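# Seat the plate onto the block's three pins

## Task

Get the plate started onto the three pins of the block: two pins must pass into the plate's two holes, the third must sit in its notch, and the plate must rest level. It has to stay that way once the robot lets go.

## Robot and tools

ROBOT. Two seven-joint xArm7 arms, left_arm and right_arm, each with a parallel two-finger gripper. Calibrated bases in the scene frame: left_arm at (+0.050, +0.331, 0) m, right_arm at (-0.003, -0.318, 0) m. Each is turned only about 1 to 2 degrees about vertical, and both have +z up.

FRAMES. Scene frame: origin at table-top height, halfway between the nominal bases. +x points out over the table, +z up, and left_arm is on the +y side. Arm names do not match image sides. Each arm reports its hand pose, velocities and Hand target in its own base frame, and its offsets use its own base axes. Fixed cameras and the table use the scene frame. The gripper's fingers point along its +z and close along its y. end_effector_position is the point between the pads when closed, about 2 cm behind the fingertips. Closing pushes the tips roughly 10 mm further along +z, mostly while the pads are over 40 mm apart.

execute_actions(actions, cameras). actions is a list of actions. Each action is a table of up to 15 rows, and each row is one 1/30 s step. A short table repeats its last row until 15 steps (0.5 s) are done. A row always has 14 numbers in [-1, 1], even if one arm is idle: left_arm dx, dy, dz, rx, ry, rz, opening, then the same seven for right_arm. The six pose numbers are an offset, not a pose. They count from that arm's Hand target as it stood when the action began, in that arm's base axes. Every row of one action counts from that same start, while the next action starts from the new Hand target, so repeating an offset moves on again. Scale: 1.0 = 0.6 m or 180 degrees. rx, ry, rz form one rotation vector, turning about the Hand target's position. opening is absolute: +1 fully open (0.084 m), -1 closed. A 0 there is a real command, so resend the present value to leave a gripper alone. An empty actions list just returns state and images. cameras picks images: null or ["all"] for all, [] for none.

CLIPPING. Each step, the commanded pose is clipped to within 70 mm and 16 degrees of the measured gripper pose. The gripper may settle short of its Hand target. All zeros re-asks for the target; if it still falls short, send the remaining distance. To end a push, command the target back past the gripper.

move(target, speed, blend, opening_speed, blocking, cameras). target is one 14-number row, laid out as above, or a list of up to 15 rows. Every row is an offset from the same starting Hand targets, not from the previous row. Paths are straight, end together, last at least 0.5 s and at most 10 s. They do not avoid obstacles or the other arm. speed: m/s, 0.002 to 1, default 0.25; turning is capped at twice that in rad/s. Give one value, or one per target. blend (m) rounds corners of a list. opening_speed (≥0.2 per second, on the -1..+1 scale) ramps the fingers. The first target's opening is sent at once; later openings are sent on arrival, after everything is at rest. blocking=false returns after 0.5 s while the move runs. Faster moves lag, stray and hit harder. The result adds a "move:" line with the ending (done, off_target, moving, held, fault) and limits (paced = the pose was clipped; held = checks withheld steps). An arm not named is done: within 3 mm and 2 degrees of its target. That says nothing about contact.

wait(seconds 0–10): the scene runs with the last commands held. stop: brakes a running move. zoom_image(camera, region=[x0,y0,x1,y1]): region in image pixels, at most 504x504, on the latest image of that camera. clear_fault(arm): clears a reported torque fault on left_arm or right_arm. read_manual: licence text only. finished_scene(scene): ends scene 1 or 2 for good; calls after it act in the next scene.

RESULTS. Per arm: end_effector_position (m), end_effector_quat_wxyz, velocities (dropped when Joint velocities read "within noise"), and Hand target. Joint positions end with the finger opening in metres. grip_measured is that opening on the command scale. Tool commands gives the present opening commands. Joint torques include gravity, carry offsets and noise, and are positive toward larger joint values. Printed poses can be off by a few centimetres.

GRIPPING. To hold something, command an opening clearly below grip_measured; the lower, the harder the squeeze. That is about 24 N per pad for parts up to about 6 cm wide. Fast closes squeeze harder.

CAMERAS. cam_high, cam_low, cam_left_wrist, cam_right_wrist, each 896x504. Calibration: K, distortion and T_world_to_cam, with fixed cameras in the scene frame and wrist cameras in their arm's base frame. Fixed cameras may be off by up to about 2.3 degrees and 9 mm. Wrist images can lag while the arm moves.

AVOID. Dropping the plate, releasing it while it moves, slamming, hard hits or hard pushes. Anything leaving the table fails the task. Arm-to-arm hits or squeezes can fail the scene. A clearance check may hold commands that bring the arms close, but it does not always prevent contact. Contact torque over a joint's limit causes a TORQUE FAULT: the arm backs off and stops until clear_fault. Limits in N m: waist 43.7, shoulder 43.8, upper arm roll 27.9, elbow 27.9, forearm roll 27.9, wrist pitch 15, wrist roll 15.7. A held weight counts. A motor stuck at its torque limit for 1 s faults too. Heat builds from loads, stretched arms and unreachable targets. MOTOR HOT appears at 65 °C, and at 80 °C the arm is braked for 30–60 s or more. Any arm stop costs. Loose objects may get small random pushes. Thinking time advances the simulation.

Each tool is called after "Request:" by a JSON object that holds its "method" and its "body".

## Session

Request:
{"method": "execute_actions", "body": {"actions": []}}

Request:
{"method": "zoom_image", "body": {"camera": "cam_low", "region": [150, 200, 450, 400]}}

Scene clock: 0.00 s.
left_arm: end_effector_position=(+0.5482, +0.4961, +0.3554) grip_measured=+1.00 end_effector_quat_wxyz=(-0.199, +0.919, -0.275, +0.198) | right_arm: end_effector_position=(+0.3955, +0.3349, +0.1048) grip_measured=+1.00 end_effector_quat_wxyz=(-0.298, -0.473, +0.822, -0.110)
Joint positions: left_arm=[0.861 0.536 -0.132 1.983 -0.098 0.902 1.387 0.084] | right_arm=[0.845 0.898 -0.178 2.069 0.026 1.817 2.782 0.084]
Joint velocities: within noise
Joint torques (N m): no reading
Hand target: left_arm +0.5482, +0.4961, +0.3554; -0.199, +0.919, -0.275, +0.198 | right_arm +0.3955, +0.3349, +0.1048; -0.298, -0.473, +0.822, -0.110
Tool commands: left_gripper/opening=+1.0 right_gripper/opening=+1.0
camera_calibration:
cam_left_wrist: T_world_to_cam=[[-0.445224, -0.766841, -0.46231, 0.815897], [-0.763298, 0.594962, -0.251786, 0.277129], [0.468137, 0.240779, -0.85022, 0.0548575], [0, 0, 0, 1]] pos_world=[0.549108, 0.447573, 0.493615]
cam_right_wrist: T_world_to_cam=[[-0.859066, 0.506942, 0.0708189, 0.201423], [0.373748, 0.715764, -0.589911, -0.262127], [-0.34974, -0.480304, -0.804357, 0.513597], [0, 0, 0, 1]] pos_world=[0.450631, 0.332194, 0.244219]

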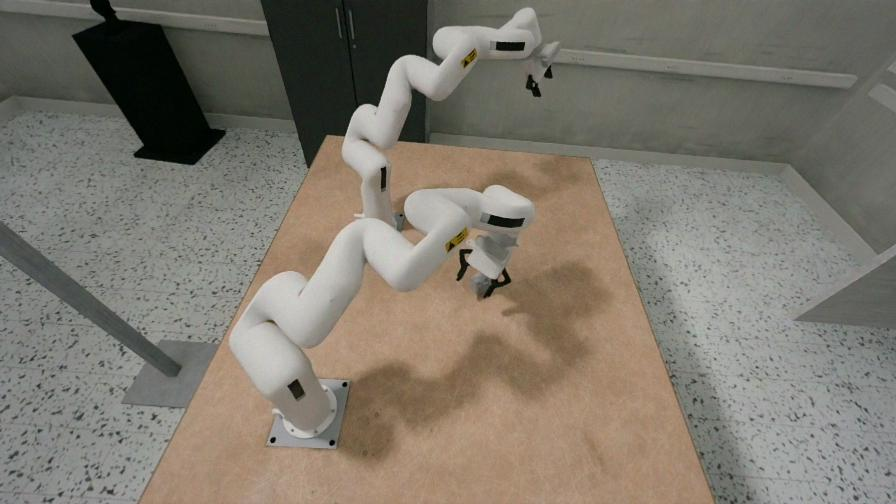

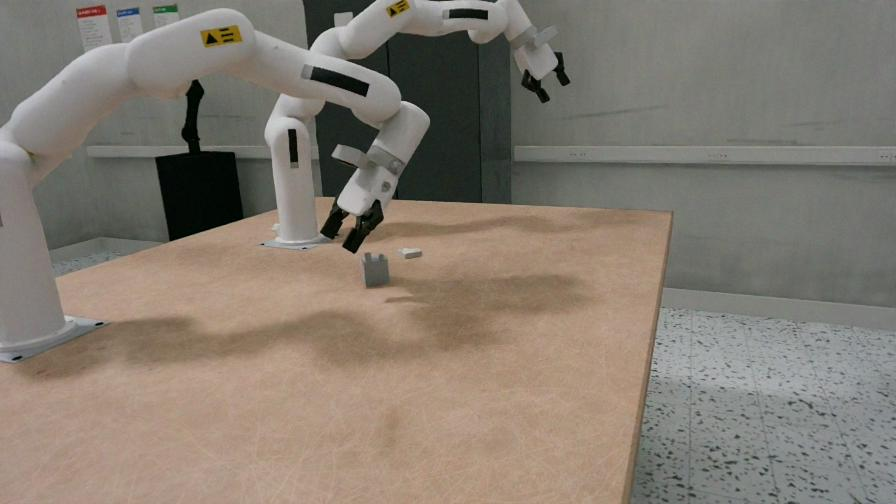

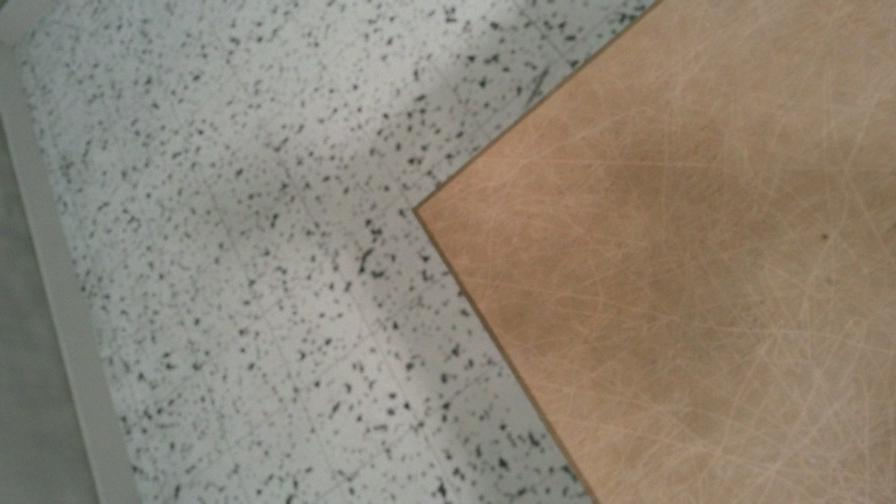

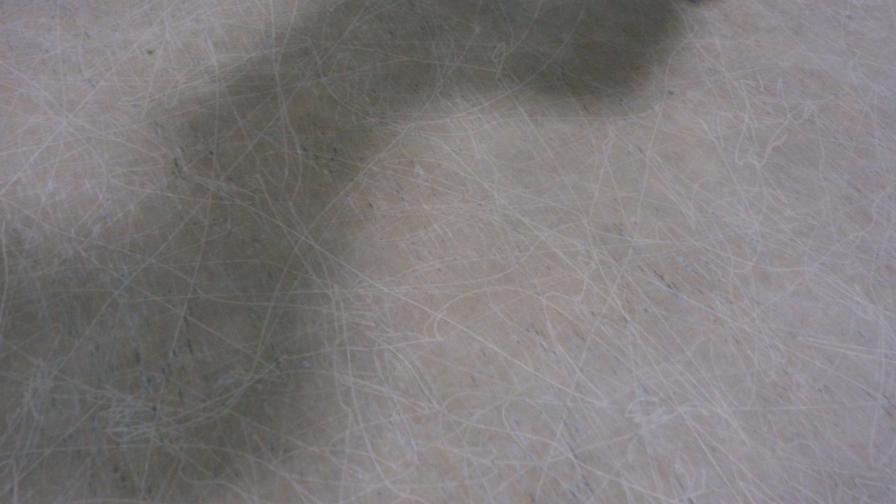

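Scaled by 1.680.

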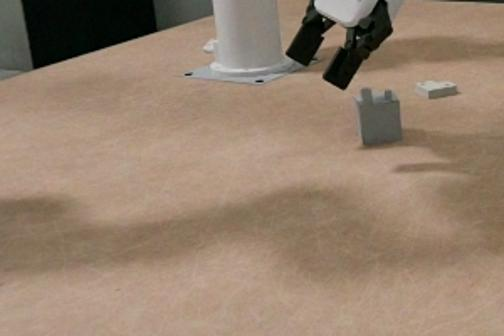

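Request:
{"method": "move", "body": {"target": [[-0.05,-0.1,0.05,0,0,0,1,0.097,0.117,0.2,0,0,0,1],[-0.25,-0.6,0.108,-0.13,0.13,0.18,1,-0.16,-0.7,0.41,0,0,0,1]], "speed": [0.2,0.4], "blend": [0.04,0], "cameras": ["cam_low","cam_high"]}}

Scene clock: 3.90 s.
left_arm: end_effector_position=(+0.3982, +0.1362, +0.4202) grip_measured=+1.00 end_effector_quat_wxyz=(+0.000, +1.000, +0.000, -0.001) | right_arm: end_effector_position=(+0.2995, -0.0850, +0.3508) grip_measured=+1.00 end_effector_quat_wxyz=(-0.298, -0.473, +0.822, -0.110)
Joint positions: left_arm=[0.658 -0.148 -0.291 1.518 -0.042 1.661 0.367 0.084] | right_arm=[0.571 -0.272 -0.397 1.165 -0.517 1.921 2.257 0.084]
Joint velocities: within noise
Joint torques (N m): left_arm=[-0.56 -17.16 0.73 12.15 -0.38 -1.73 -0.12] | right_arm=[-0.84 -11.68 2.71 16.77 -0.99 -0.65 -0.18]
Hand target: left_arm +0.3982, +0.1361, +0.4202; +0.000, +1.000, +0.000, -0.001 | right_arm +0.2995, -0.0851, +0.3508; -0.298, -0.473, +0.822, -0.110
Off the commanded pose: left_arm 0.000 m, 0 deg | right_arm 0.000 m, 0 deg.
elbow stopped short (right arm): the move would have taken joint 4 (elbow) straighter than the controller allows.
move: done; limits=paced
Images, in order (width x height): cam_high 896x504, cam_low 896x504.

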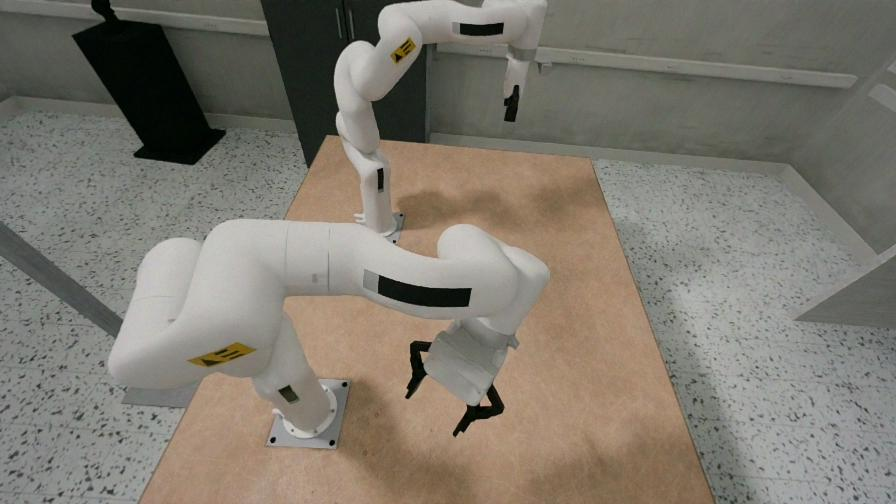

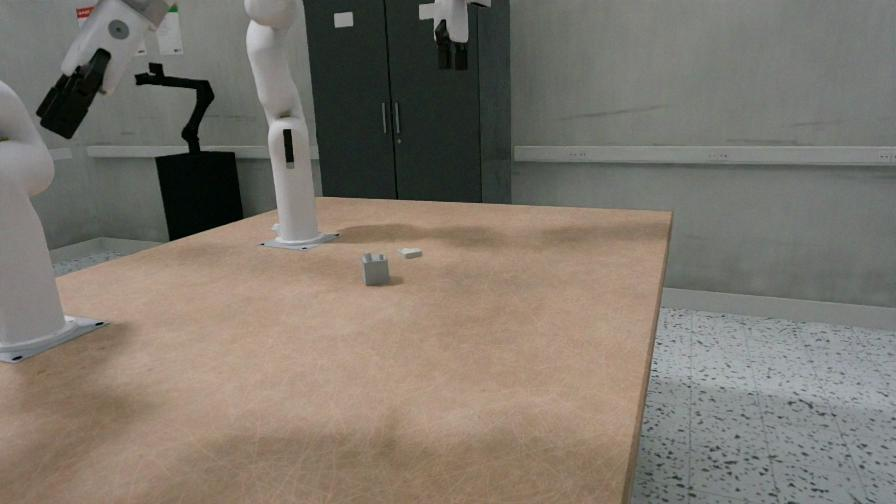

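Request:
{"method": "move", "body": {"target": [-0.163,-0.53,0,0,0,0,1,0,0,0,0,0,0,1], "speed": 0.3, "cameras": ["cam_low","cam_high","cam_left_wrist"]}}

Scene clock: 5.93 s.
left_arm: end_effector_position=(+0.3004, -0.1818, +0.4202) grip_measured=+1.00 end_effector_quat_wxyz=(+0.000, +1.000, +0.000, -0.001) | right_arm: end_effector_position=(+0.2995, -0.0851, +0.3508) grip_measured=+1.00 end_effector_quat_wxyz=(-0.298, -0.473, +0.822, -0.110)
Joint positions: left_arm=[0.44 -0.526 -0.659 1.319 -0.317 1.742 -0.204 0.084] | right_arm=[0.571 -0.272 -0.398 1.165 -0.517 1.921 2.257 0.084]
Joint velocities: within noise
Joint torques (N m): left_arm=[0.88 -1.9 7.3 11.09 -0.29 -1.7 0.03] | right_arm=[-0.35 -11.31 3.1 17.13 -0.97 -0.54 -0.13]
Hand target: left_arm +0.3004, -0.1819, +0.4202; +0.000, +1.000, +0.000, -0.001 | right_arm +0.2995, -0.0851, +0.3508; -0.298, -0.473, +0.822, -0.110
Off the commanded pose: left_arm 0.000 m, 0 deg | right_arm 0.000 m, 0 deg.
move: done
camera_calibration:
cam_left_wrist: T_world_to_cam=[[-0.012513, -0.999752, 0.0184138, -0.158736], [-0.99992, 0.012479, -0.00195999, 0.36784], [0.00172971, -0.0184369, -0.999829, 0.545005], [0, 0, 0, 1]] pos_world=[0.364882, -0.153239, 0.548555]
Images, in order (width x height): cam_high 896x504, cam_low 896x504, cam_left_wrist 896x504.

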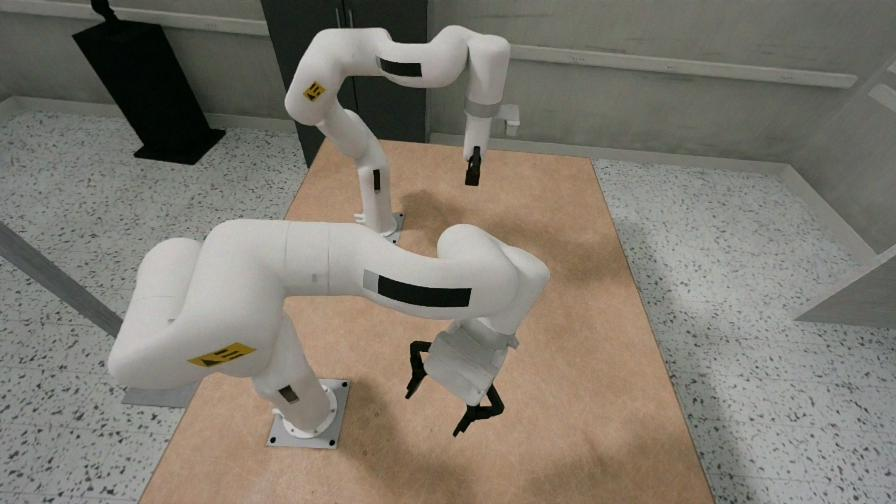

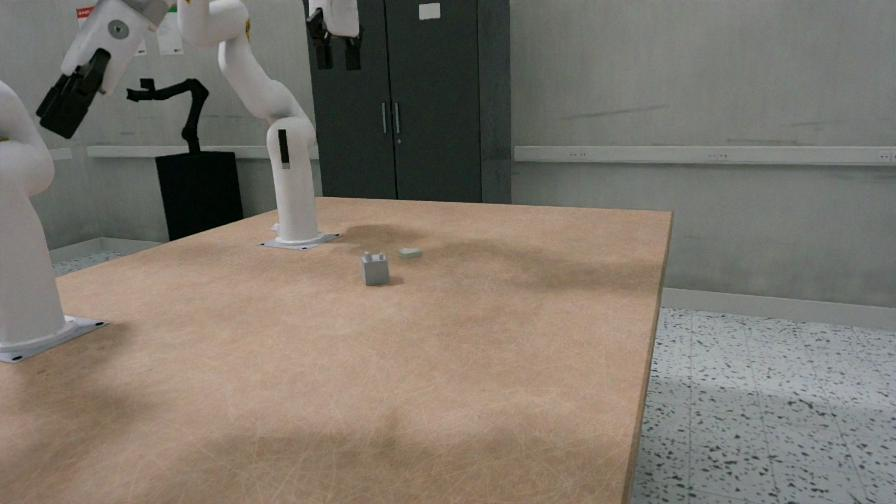

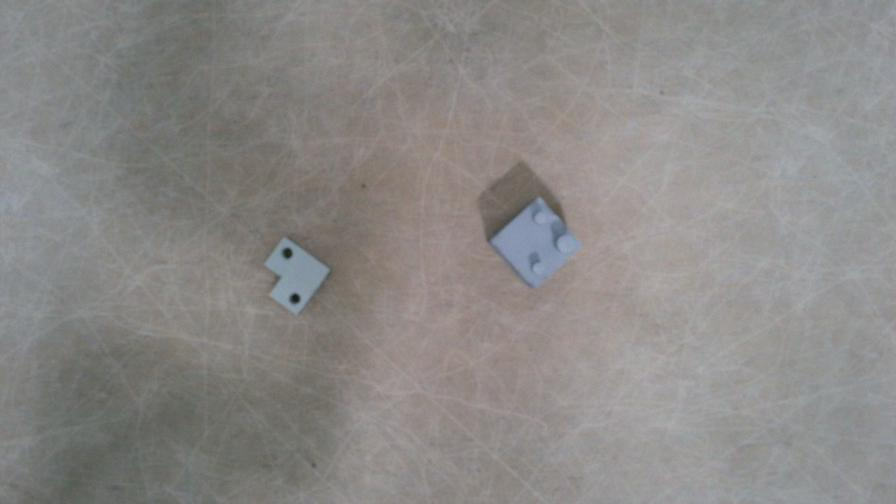

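Request:
{"method": "zoom_image", "body": {"camera": "cam_left_wrist", "region": [460, 170, 600, 310]}}

Request:
{"method": "zoom_image", "body": {"camera": "cam_left_wrist", "region": [230, 210, 370, 350]}}

Request:
{"method": "zoom_image", "body": {"camera": "cam_low", "region": [350, 235, 430, 295]}}

Scaled by 3.600.

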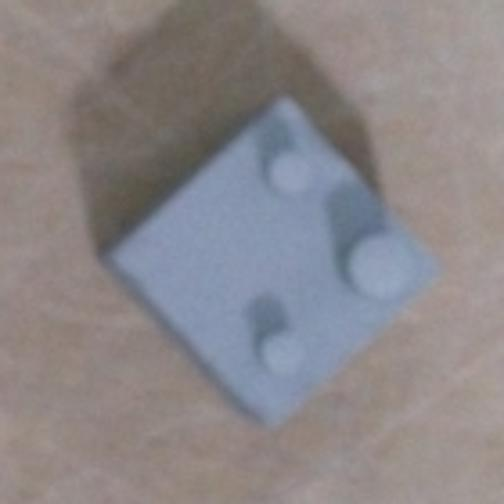

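Scaled by 3.600.

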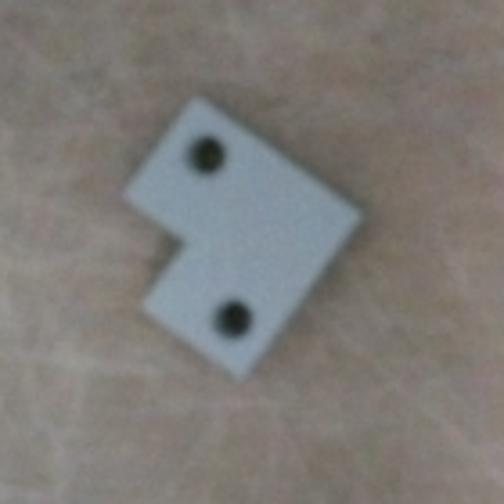

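Scaled by 6.300.

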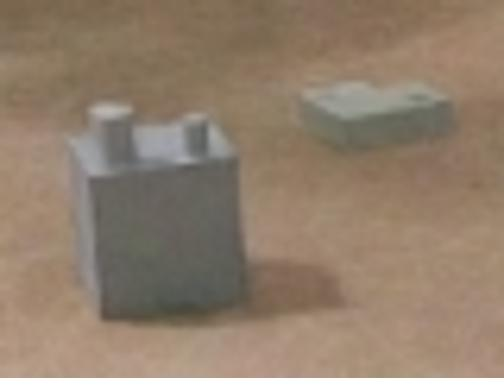

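Request:
{"method": "move", "body": {"target": [0.0915,0.2265,-0.45,0,0,0.792,0.4,0,0,0,0,0,0,1], "speed": 0.4, "cameras": ["cam_low","cam_high","cam_left_wrist"]}}

Request:
{"method": "zoom_image", "body": {"camera": "cam_left_wrist", "region": [450, 270, 684, 504]}}

Scene clock: 11.97 s.
left_arm: end_effector_position=(+0.3553, -0.0460, +0.1503) grip_measured=+0.39 end_effector_quat_wxyz=(+0.001, +0.321, +0.947, +0.000) | right_arm: end_effector_position=(+0.2995, -0.0851, +0.3508) grip_measured=+1.00 end_effector_quat_wxyz=(-0.298, -0.473, +0.822, -0.110)
Joint positions: left_arm=[1.123 -0.727 -1.158 0.645 -0.745 1.119 -2.022 0.061] | right_arm=[0.571 -0.272 -0.398 1.165 -0.517 1.921 2.257 0.084]
Joint velocities: within noise
Joint torques (N m): left_arm=[1.09 4.23 11.38 9.7 -0.26 -1.88 -0.09] | right_arm=[0.19 -11.45 3.32 17.01 -0.87 -0.66 -0.02]
Hand target: left_arm +0.3553, -0.0460, +0.1502; +0.001, +0.321, +0.947, +0.000 | right_arm +0.2995, -0.0851, +0.3508; -0.298, -0.473, +0.822, -0.110
Off the commanded pose: left_arm 0.000 m, 0 deg | right_arm 0.000 m, 0 deg.
move: done
camera_calibration:
cam_left_wrist: T_world_to_cam=[[0.617942, 0.786007, 0.0184543, -0.159207], [0.786161, -0.618019, -0.00192967, -0.243074], [0.00988834, 0.0157004, -0.999828, 0.276234], [0, 0, 0, 1]] pos_world=[0.286744, -0.0294234, 0.278655]
Images, in order (width x height): cam_high 896x504, cam_low 896x504, cam_left_wrist 896x504.

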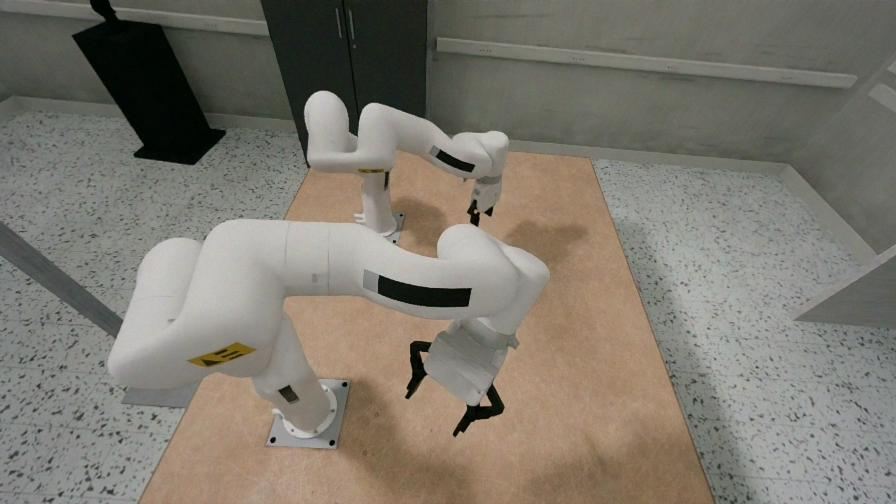

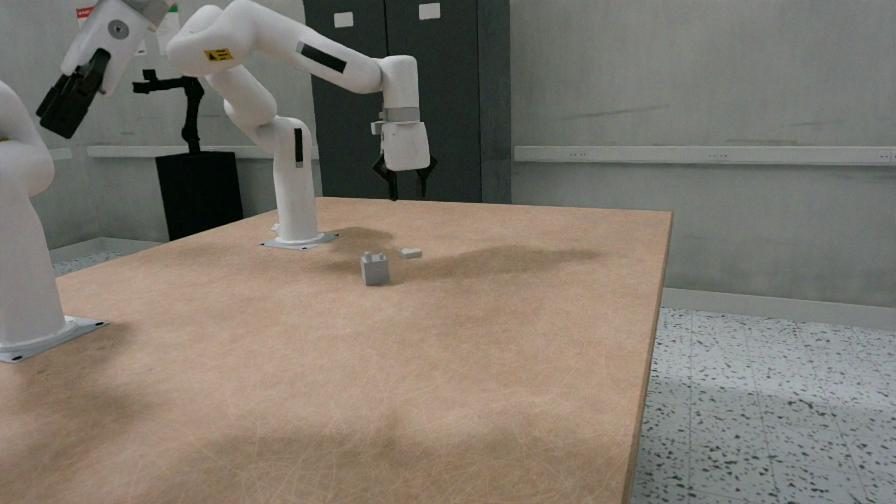

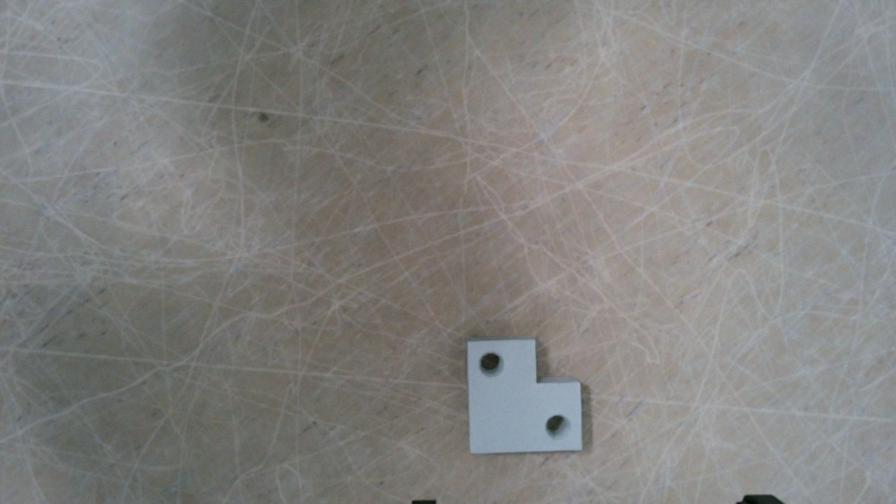

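Scaled by 2.154.

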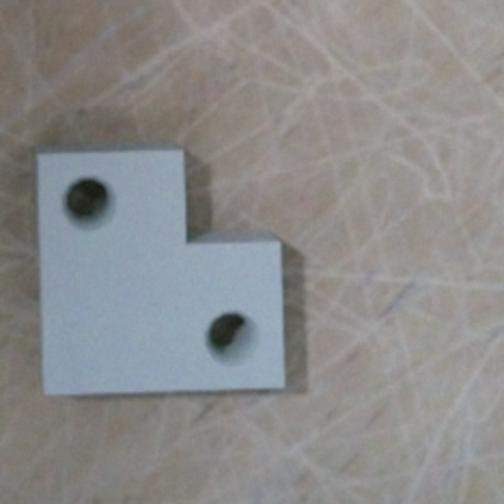

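Request:
{"method": "move", "body": {"target": [0.0036,0.0046,-0.125,0,0,0.0083,0.4,0,0,0,0,0,0,1], "speed": 0.2, "cameras": ["cam_low","cam_high","cam_left_wrist"]}}

Request:
{"method": "zoom_image", "body": {"camera": "cam_left_wrist", "region": [420, 270, 654, 504]}}

Request:
{"method": "zoom_image", "body": {"camera": "cam_low", "region": [360, 200, 460, 290]}}

Scene clock: 14.27 s.
left_arm: end_effector_position=(+0.3575, -0.0432, +0.0752) grip_measured=+0.39 end_effector_quat_wxyz=(+0.001, +0.309, +0.951, +0.000) | right_arm: end_effector_position=(+0.2995, -0.0851, +0.3508) grip_measured=+1.00 end_effector_quat_wxyz=(-0.298, -0.473, +0.822, -0.110)
Joint positions: left_arm=[1.298 -0.619 -1.453 0.575 -0.858 0.868 -2.001 0.061] | right_arm=[0.571 -0.272 -0.398 1.165 -0.517 1.921 2.257 0.084]
Joint velocities: within noise
Joint torques (N m): left_arm=[0.73 6.37 10.3 8.32 -0.68 -1.89 0.27] | right_arm=[-0.18 -11.36 3.43 17.03 -0.76 -0.57 -0.05]
Hand target: left_arm +0.3575, -0.0432, +0.0752; +0.001, +0.309, +0.951, +0.000 | right_arm +0.2995, -0.0851, +0.3508; -0.298, -0.473, +0.822, -0.110
Off the commanded pose: left_arm 0.000 m, 0 deg | right_arm 0.000 m, 0 deg.
move: done
camera_calibration:
cam_left_wrist: T_world_to_cam=[[0.597044, 0.801999, 0.018355, -0.153215], [0.802154, -0.597114, -0.00199439, -0.248002], [0.00936051, 0.0159142, -0.99983, 0.201371], [0, 0, 0, 1]] pos_world=[0.288527, -0.028412, 0.203655]
Images, in order (width x height): cam_high 896x504, cam_low 896x504, cam_left_wrist 896x504.

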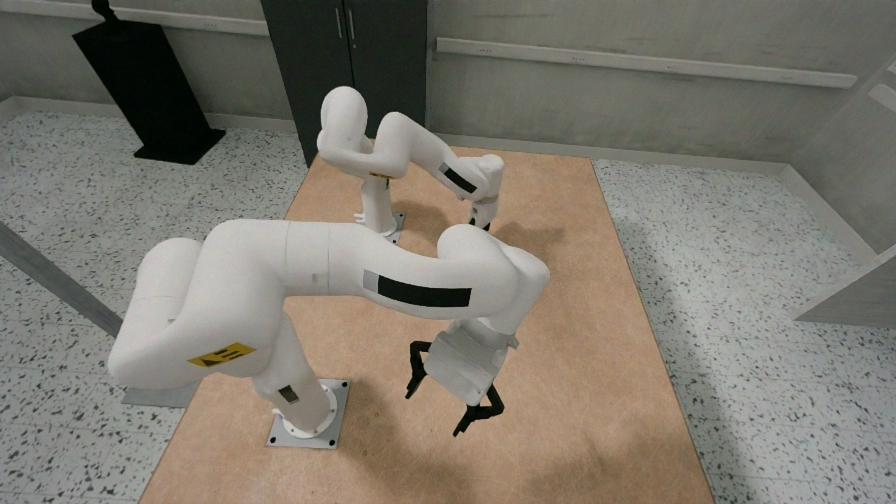

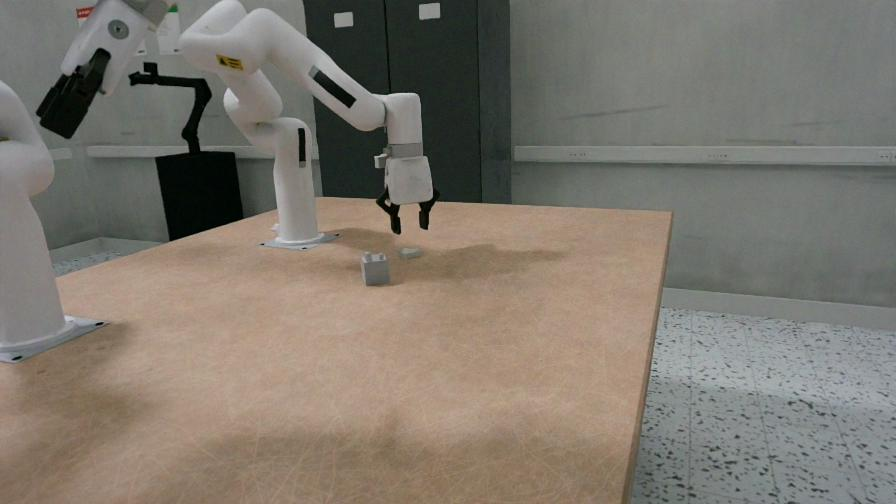

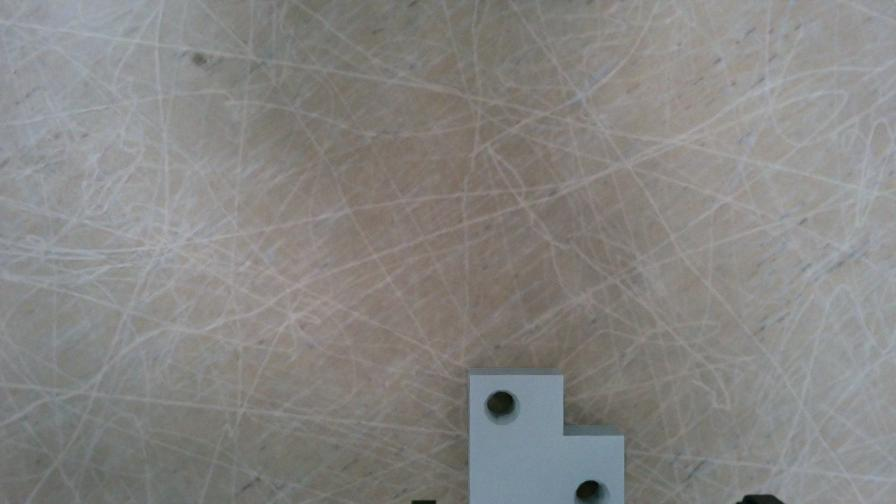

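Scaled by 2.154.

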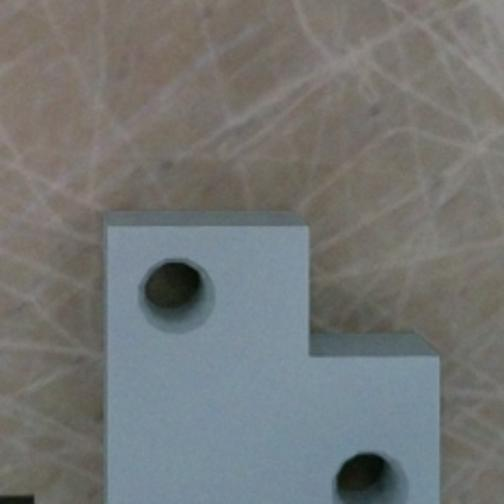

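Scaled by 5.040.

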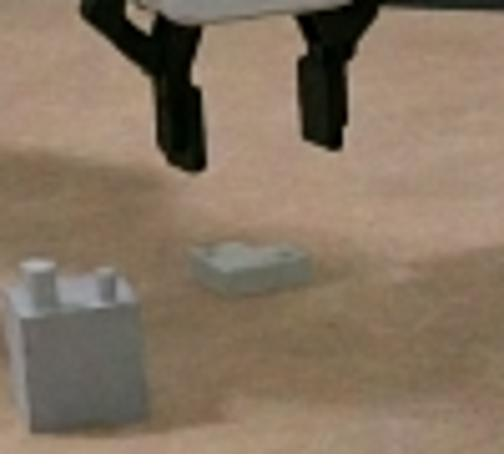

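Request:
{"method": "move", "body": {"target": [0.0013,-0.001,-0.0853,0,0,0,0.4,0,0,0,0,0,0,1], "speed": 0.15, "cameras": ["cam_low","cam_left_wrist"]}}

Request:
{"method": "zoom_image", "body": {"camera": "cam_left_wrist", "region": [420, 378, 672, 504]}}

Request:
{"method": "zoom_image", "body": {"camera": "cam_low", "region": [375, 225, 445, 275]}}

Scene clock: 16.10 s.
left_arm: end_effector_position=(+0.3582, -0.0438, +0.0241) grip_measured=+0.39 end_effector_quat_wxyz=(+0.001, +0.309, +0.951, +0.000) | right_arm: end_effector_position=(+0.2995, -0.0851, +0.3508) grip_measured=+1.00 end_effector_quat_wxyz=(-0.298, -0.473, +0.822, -0.110)
Joint positions: left_arm=[1.526 -0.587 -1.754 0.572 -0.981 0.715 -1.932 0.061] | right_arm=[0.571 -0.272 -0.398 1.165 -0.517 1.921 2.257 0.084]
Joint velocities: within noise
Joint torques (N m): left_arm=[1.02 8.88 9.76 7.16 -0.41 -1.71 0.17] | right_arm=[-0.25 -11.32 3.28 16.93 -0.94 -0.55 -0.03]
Hand target: left_arm +0.3583, -0.0438, +0.0240; +0.001, +0.309, +0.951, +0.000 | right_arm +0.2995, -0.0851, +0.3508; -0.298, -0.473, +0.822, -0.110
Off the commanded pose: left_arm 0.000 m, 0 deg | right_arm 0.000 m, 0 deg.
move: done
camera_calibration:
cam_left_wrist: T_world_to_cam=[[0.59698, 0.802046, 0.0183547, -0.152252], [0.802202, -0.59705, -0.00199306, -0.249116], [0.00936013, 0.015914, -0.99983, 0.150182], [0, 0, 0, 1]] pos_world=[0.289327, -0.0290117, 0.152455]
Images, in order (width x height): cam_low 896x504, cam_left_wrist 896x504.

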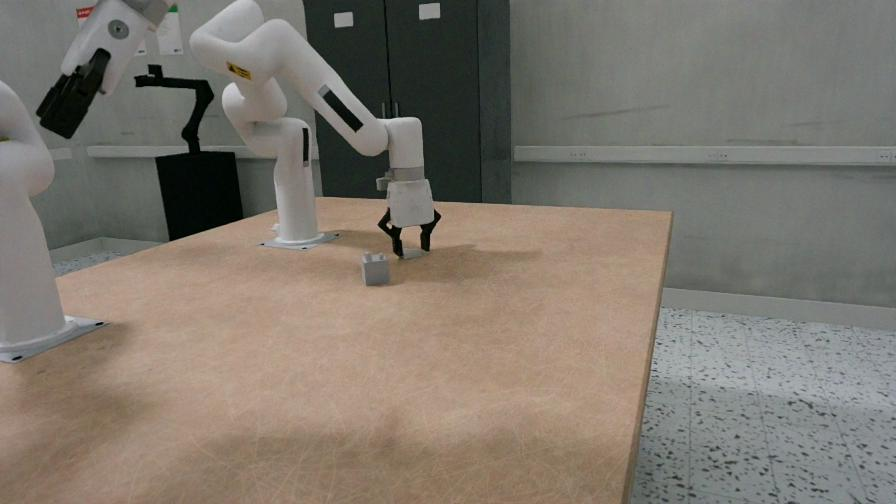

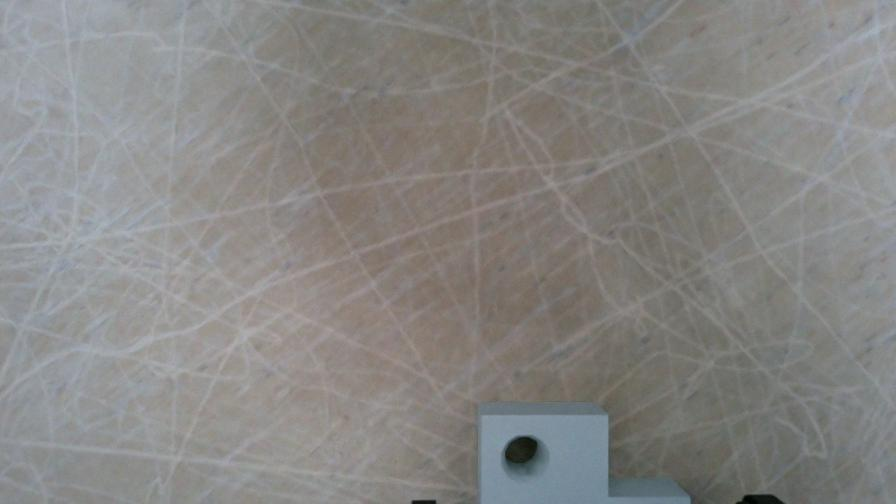

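Scaled by 2.000.

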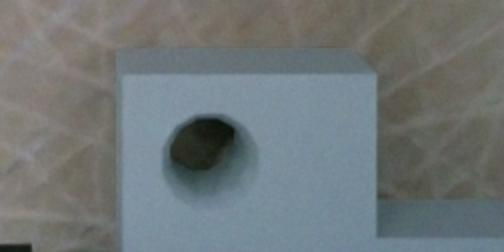

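Scaled by 7.200.

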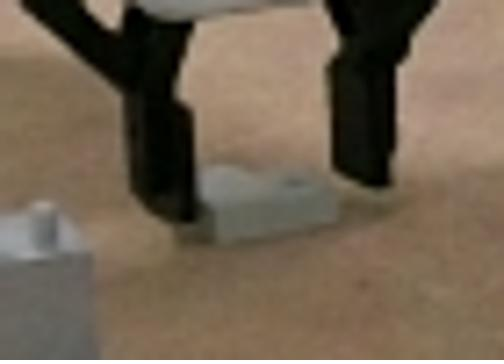

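Request:
{"method": "move", "body": {"target": [[0,0,-0.0067,0,0,0,0.4,0,0,0,0,0,0,1],[0,0,-0.0067,0,0,0,-0.25,0,0,0,0,0,0,1]], "speed": 0.1, "opening_speed": 0.5, "cameras": ["cam_low","cam_left_wrist"]}}

Request:
{"method": "zoom_image", "body": {"camera": "cam_left_wrist", "region": [420, 378, 672, 504]}}

Request:
{"method": "zoom_image", "body": {"camera": "cam_low", "region": [375, 225, 445, 275]}}

Scene clock: 18.77 s.
left_arm: end_effector_position=(+0.3583, -0.0438, +0.0200) grip_measured=-0.03 end_effector_quat_wxyz=(+0.001, +0.309, +0.951, +0.000) | right_arm: end_effector_position=(+0.2995, -0.0851, +0.3508) grip_measured=+1.00 end_effector_quat_wxyz=(-0.298, -0.473, +0.822, -0.110)
Joint positions: left_arm=[1.546 -0.589 -1.779 0.574 -0.995 0.706 -1.923 0.043] | right_arm=[0.571 -0.272 -0.398 1.165 -0.517 1.921 2.257 0.084]
Joint velocities: within noise
Joint torques (N m): left_arm=[0.13 9.82 9.22 6.2 0.03 -1.44 0.18] | right_arm=[-0.01 -11.34 3.34 16.97 -0.74 -0.55 0.22]
Hand target: left_arm +0.3583, -0.0438, +0.0200; +0.001, +0.309, +0.951, +0.000 | right_arm +0.2995, -0.0851, +0.3508; -0.298, -0.473, +0.822, -0.110
Off the commanded pose: left_arm 0.000 m, 0 deg | right_arm 0.000 m, 0 deg.
move: done
camera_calibration:
cam_left_wrist: T_world_to_cam=[[0.59698, 0.802046, 0.0183547, -0.152177], [0.802202, -0.59705, -0.00199306, -0.249124], [0.00936013, 0.015914, -0.99983, 0.146083], [0, 0, 0, 1]] pos_world=[0.289327, -0.0290117, 0.148355]
Images, in order (width x height): cam_low 896x504, cam_left_wrist 896x504.

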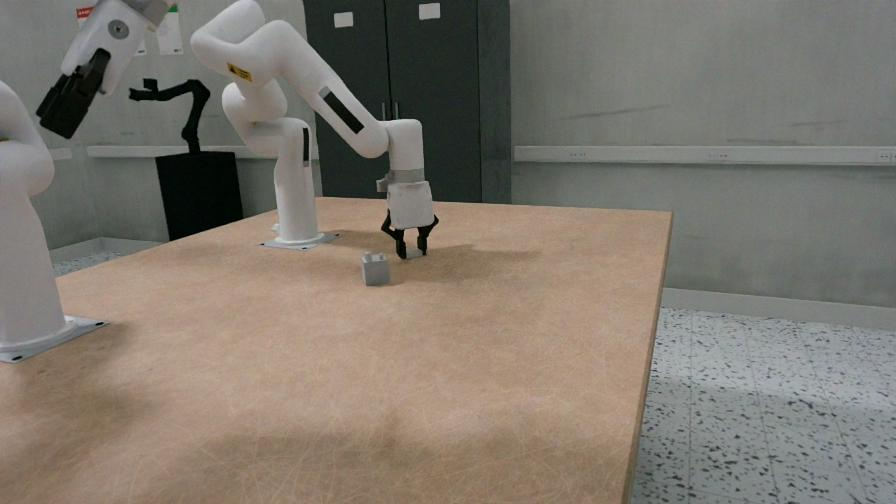

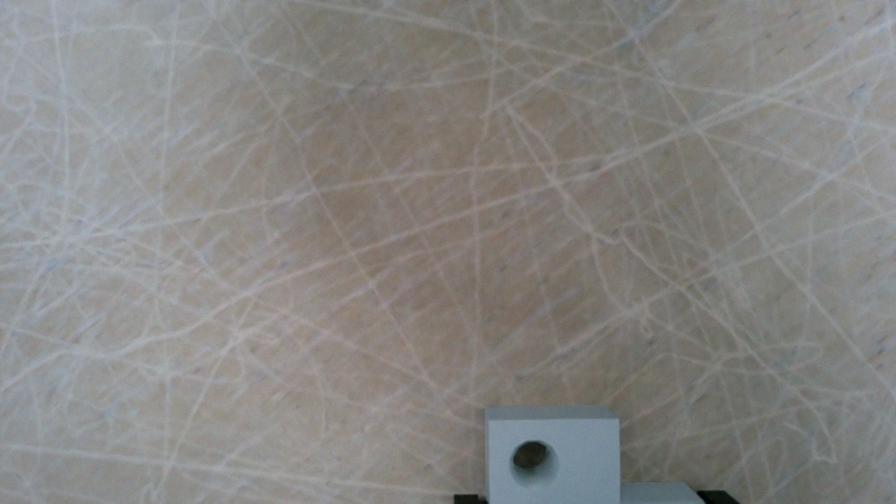

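Scaled by 2.000.

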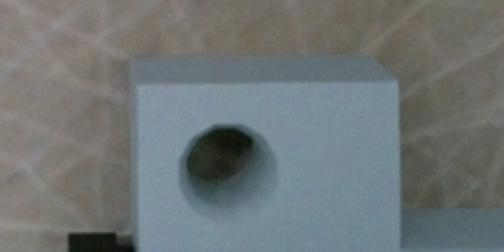

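Scaled by 7.200.

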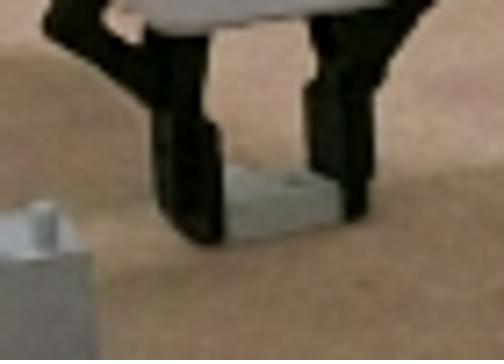

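Request:
{"method": "move", "body": {"target": [[0,0,0.0833,0,0,0,-0.25,0,0,0,0,0,0,1],[0.0074,-0.145,0.2167,0,0,-0.5333,-0.25,0,0,0,0,0,0,1],[0.0148,-0.2898,0.2167,0,0,0.9333,-0.25,0,0,0,0,0,0,1]], "speed": [0.1,0.4,0.4], "blend": [0.02,0.03,0], "cameras": ["cam_low","cam_high","cam_left_wrist"]}}

Request:
{"method": "zoom_image", "body": {"camera": "cam_left_wrist", "region": [450, 330, 674, 504]}}

Scene clock: 25.07 s.
left_arm: end_effector_position=(+0.3671, -0.2177, +0.1500) grip_measured=-0.03 end_effector_quat_wxyz=(-0.001, +0.914, -0.407, -0.001) | right_arm: end_effector_position=(+0.2995, -0.0851, +0.3508) grip_measured=+1.00 end_effector_quat_wxyz=(-0.298, -0.473, +0.822, -0.110)
Joint positions: left_arm=[0.657 -0.122 -1.177 0.829 -0.145 0.883 0.414 0.043] | right_arm=[0.571 -0.272 -0.398 1.165 -0.517 1.921 2.257 0.084]
Joint velocities: within noise
Joint torques (N m): left_arm=[-0.38 -5.12 2.51 11.94 0.09 -1.97 0.52] | right_arm=[-0.04 -11.34 3.15 16.93 -1.02 -0.45 0.05]
Hand target: left_arm +0.3671, -0.2177, +0.1500; +0.000, +0.914, -0.407, -0.001 | right_arm +0.2995, -0.0851, +0.3508; -0.298, -0.473, +0.822, -0.110
Off the commanded pose: left_arm 0.000 m, 0 deg | right_arm 0.000 m, 0 deg.
move: done
camera_calibration:
cam_left_wrist: T_world_to_cam=[[-0.750595, -0.660509, 0.0183202, 0.156051], [-0.660646, 0.750695, -0.00199798, 0.470607], [-0.0124332, -0.0136029, -0.99983, 0.280421], [0, 0, 0, 1]] pos_world=[0.431522, -0.246395, 0.278455]
Images, in order (width x height): cam_high 896x504, cam_low 896x504, cam_left_wrist 896x504.

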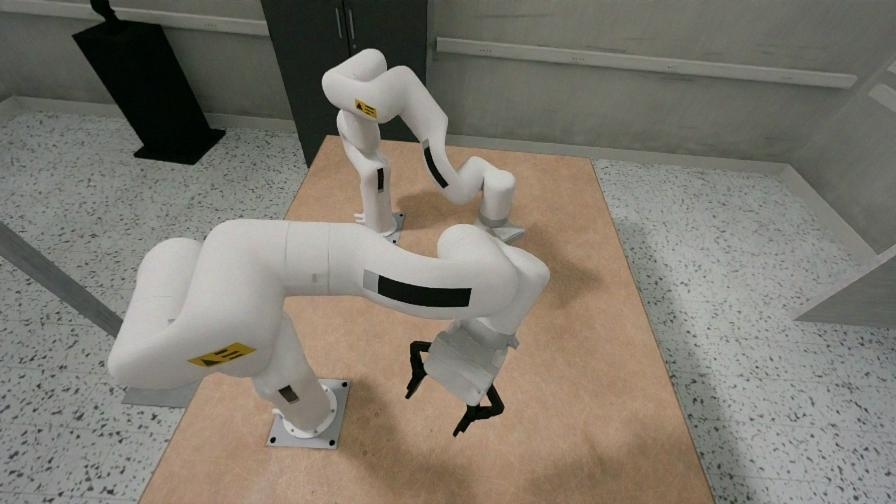

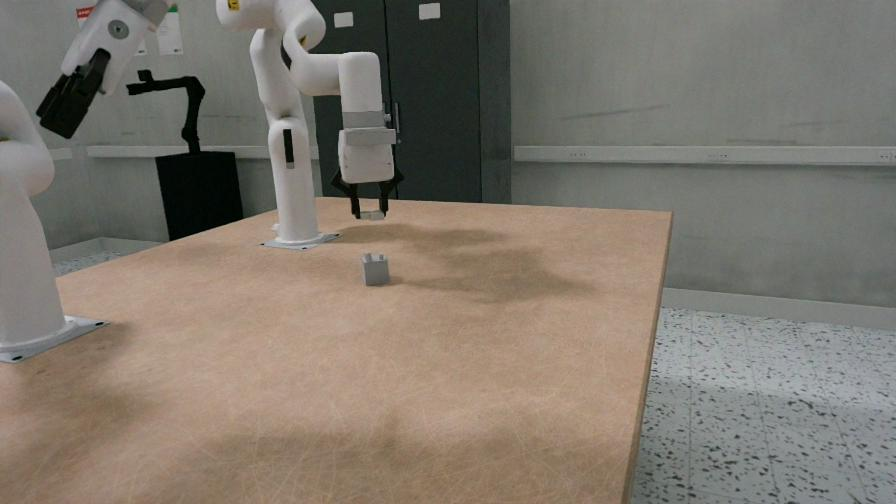

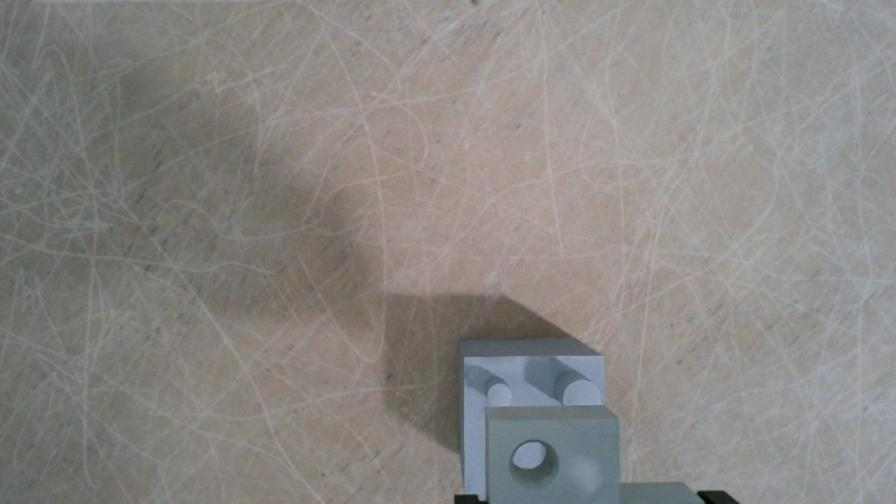

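Scaled by 2.250.

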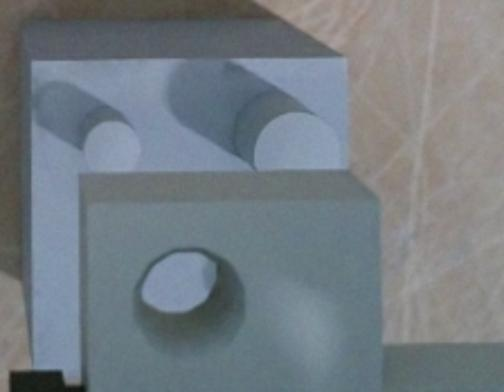

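Request:
{"method": "move", "body": {"target": [-0.0122,0.0132,-0.0533,0,0,0,-0.25,0,0,0,0,0,0,1], "speed": 0.1, "cameras": ["cam_low","cam_left_wrist"]}}

Request:
{"method": "zoom_image", "body": {"camera": "cam_left_wrist", "region": [450, 330, 674, 504]}}

Request:
{"method": "zoom_image", "body": {"camera": "cam_low", "region": [340, 210, 420, 290]}}

Scene clock: 26.60 s.
left_arm: end_effector_position=(+0.3598, -0.2098, +0.1181) grip_measured=-0.03 end_effector_quat_wxyz=(+0.000, +0.914, -0.407, -0.001) | right_arm: end_effector_position=(+0.2995, -0.0851, +0.3508) grip_measured=+1.00 end_effector_quat_wxyz=(-0.298, -0.473, +0.822, -0.110)
Joint positions: left_arm=[0.679 -0.058 -1.204 0.752 -0.076 0.775 0.368 0.043] | right_arm=[0.571 -0.272 -0.398 1.165 -0.517 1.921 2.257 0.084]
Joint velocities: within noise
Joint torques (N m): left_arm=[0.8 -5.74 0.54 11.17 -0.05 -2.05 -0.14] | right_arm=[-0.53 -10.84 3.25 17.03 -0.92 -0.52 0.26]
Hand target: left_arm +0.3598, -0.2098, +0.1181; +0.000, +0.914, -0.407, -0.001 | right_arm +0.2995, -0.0851, +0.3508; -0.298, -0.473, +0.822, -0.110
Off the commanded pose: left_arm 0.000 m, 0 deg | right_arm 0.000 m, 0 deg.
move: done
camera_calibration:
cam_left_wrist: T_world_to_cam=[[-0.750831, -0.660238, 0.0183875, 0.156525], [-0.660377, 0.750931, -0.00207897, 0.459751], [-0.0124351, -0.0137037, -0.999829, 0.248419], [0, 0, 0, 1]] pos_world=[0.424222, -0.238494, 0.246455]
Images, in order (width x height): cam_low 896x504, cam_left_wrist 896x504.

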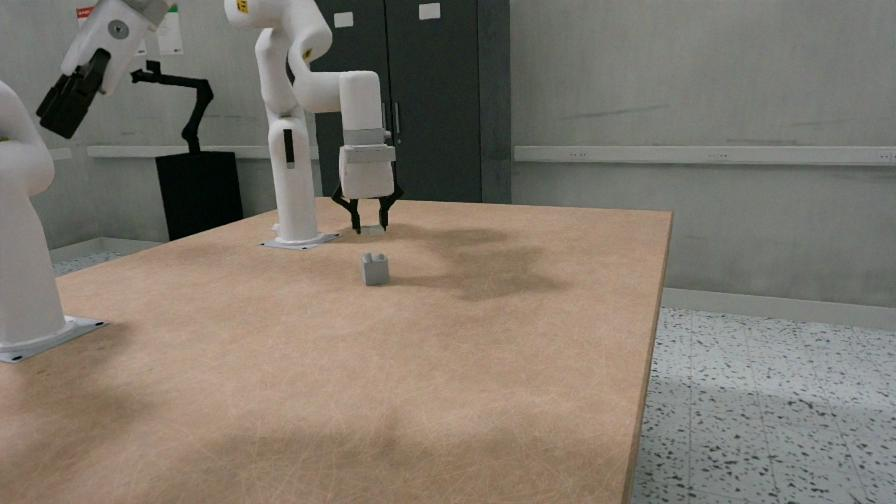

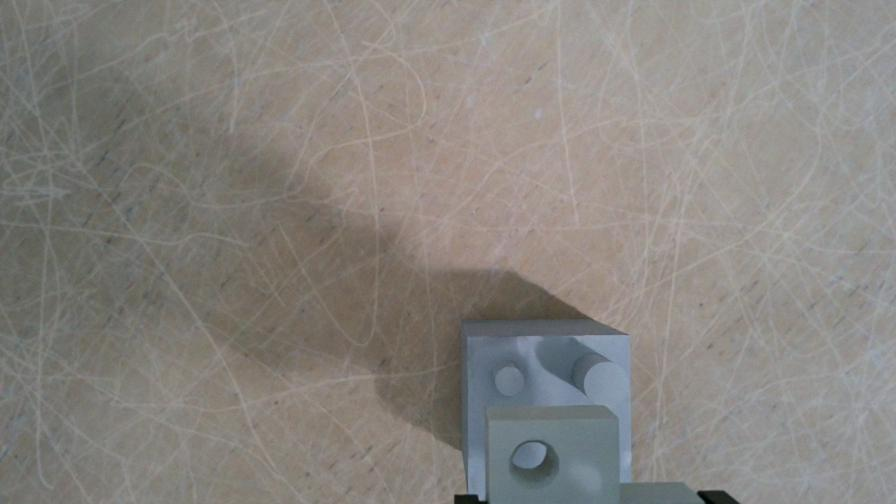

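Scaled by 2.250.

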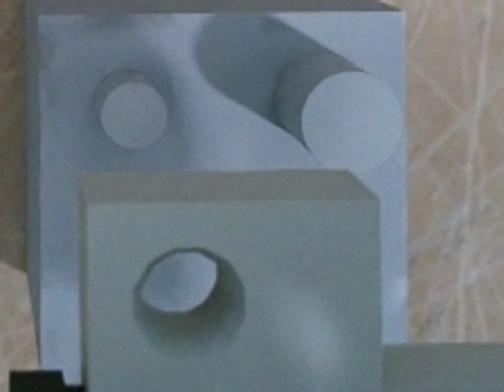

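Scaled by 6.300.

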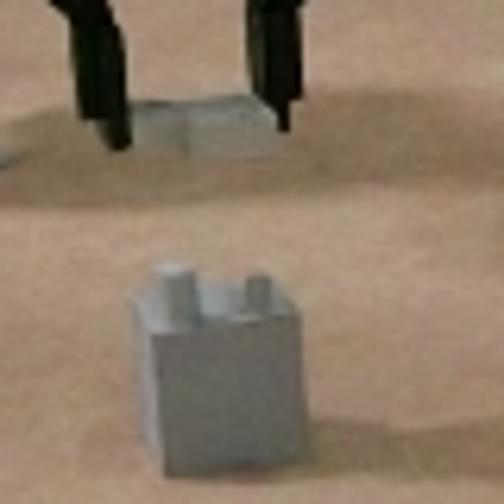

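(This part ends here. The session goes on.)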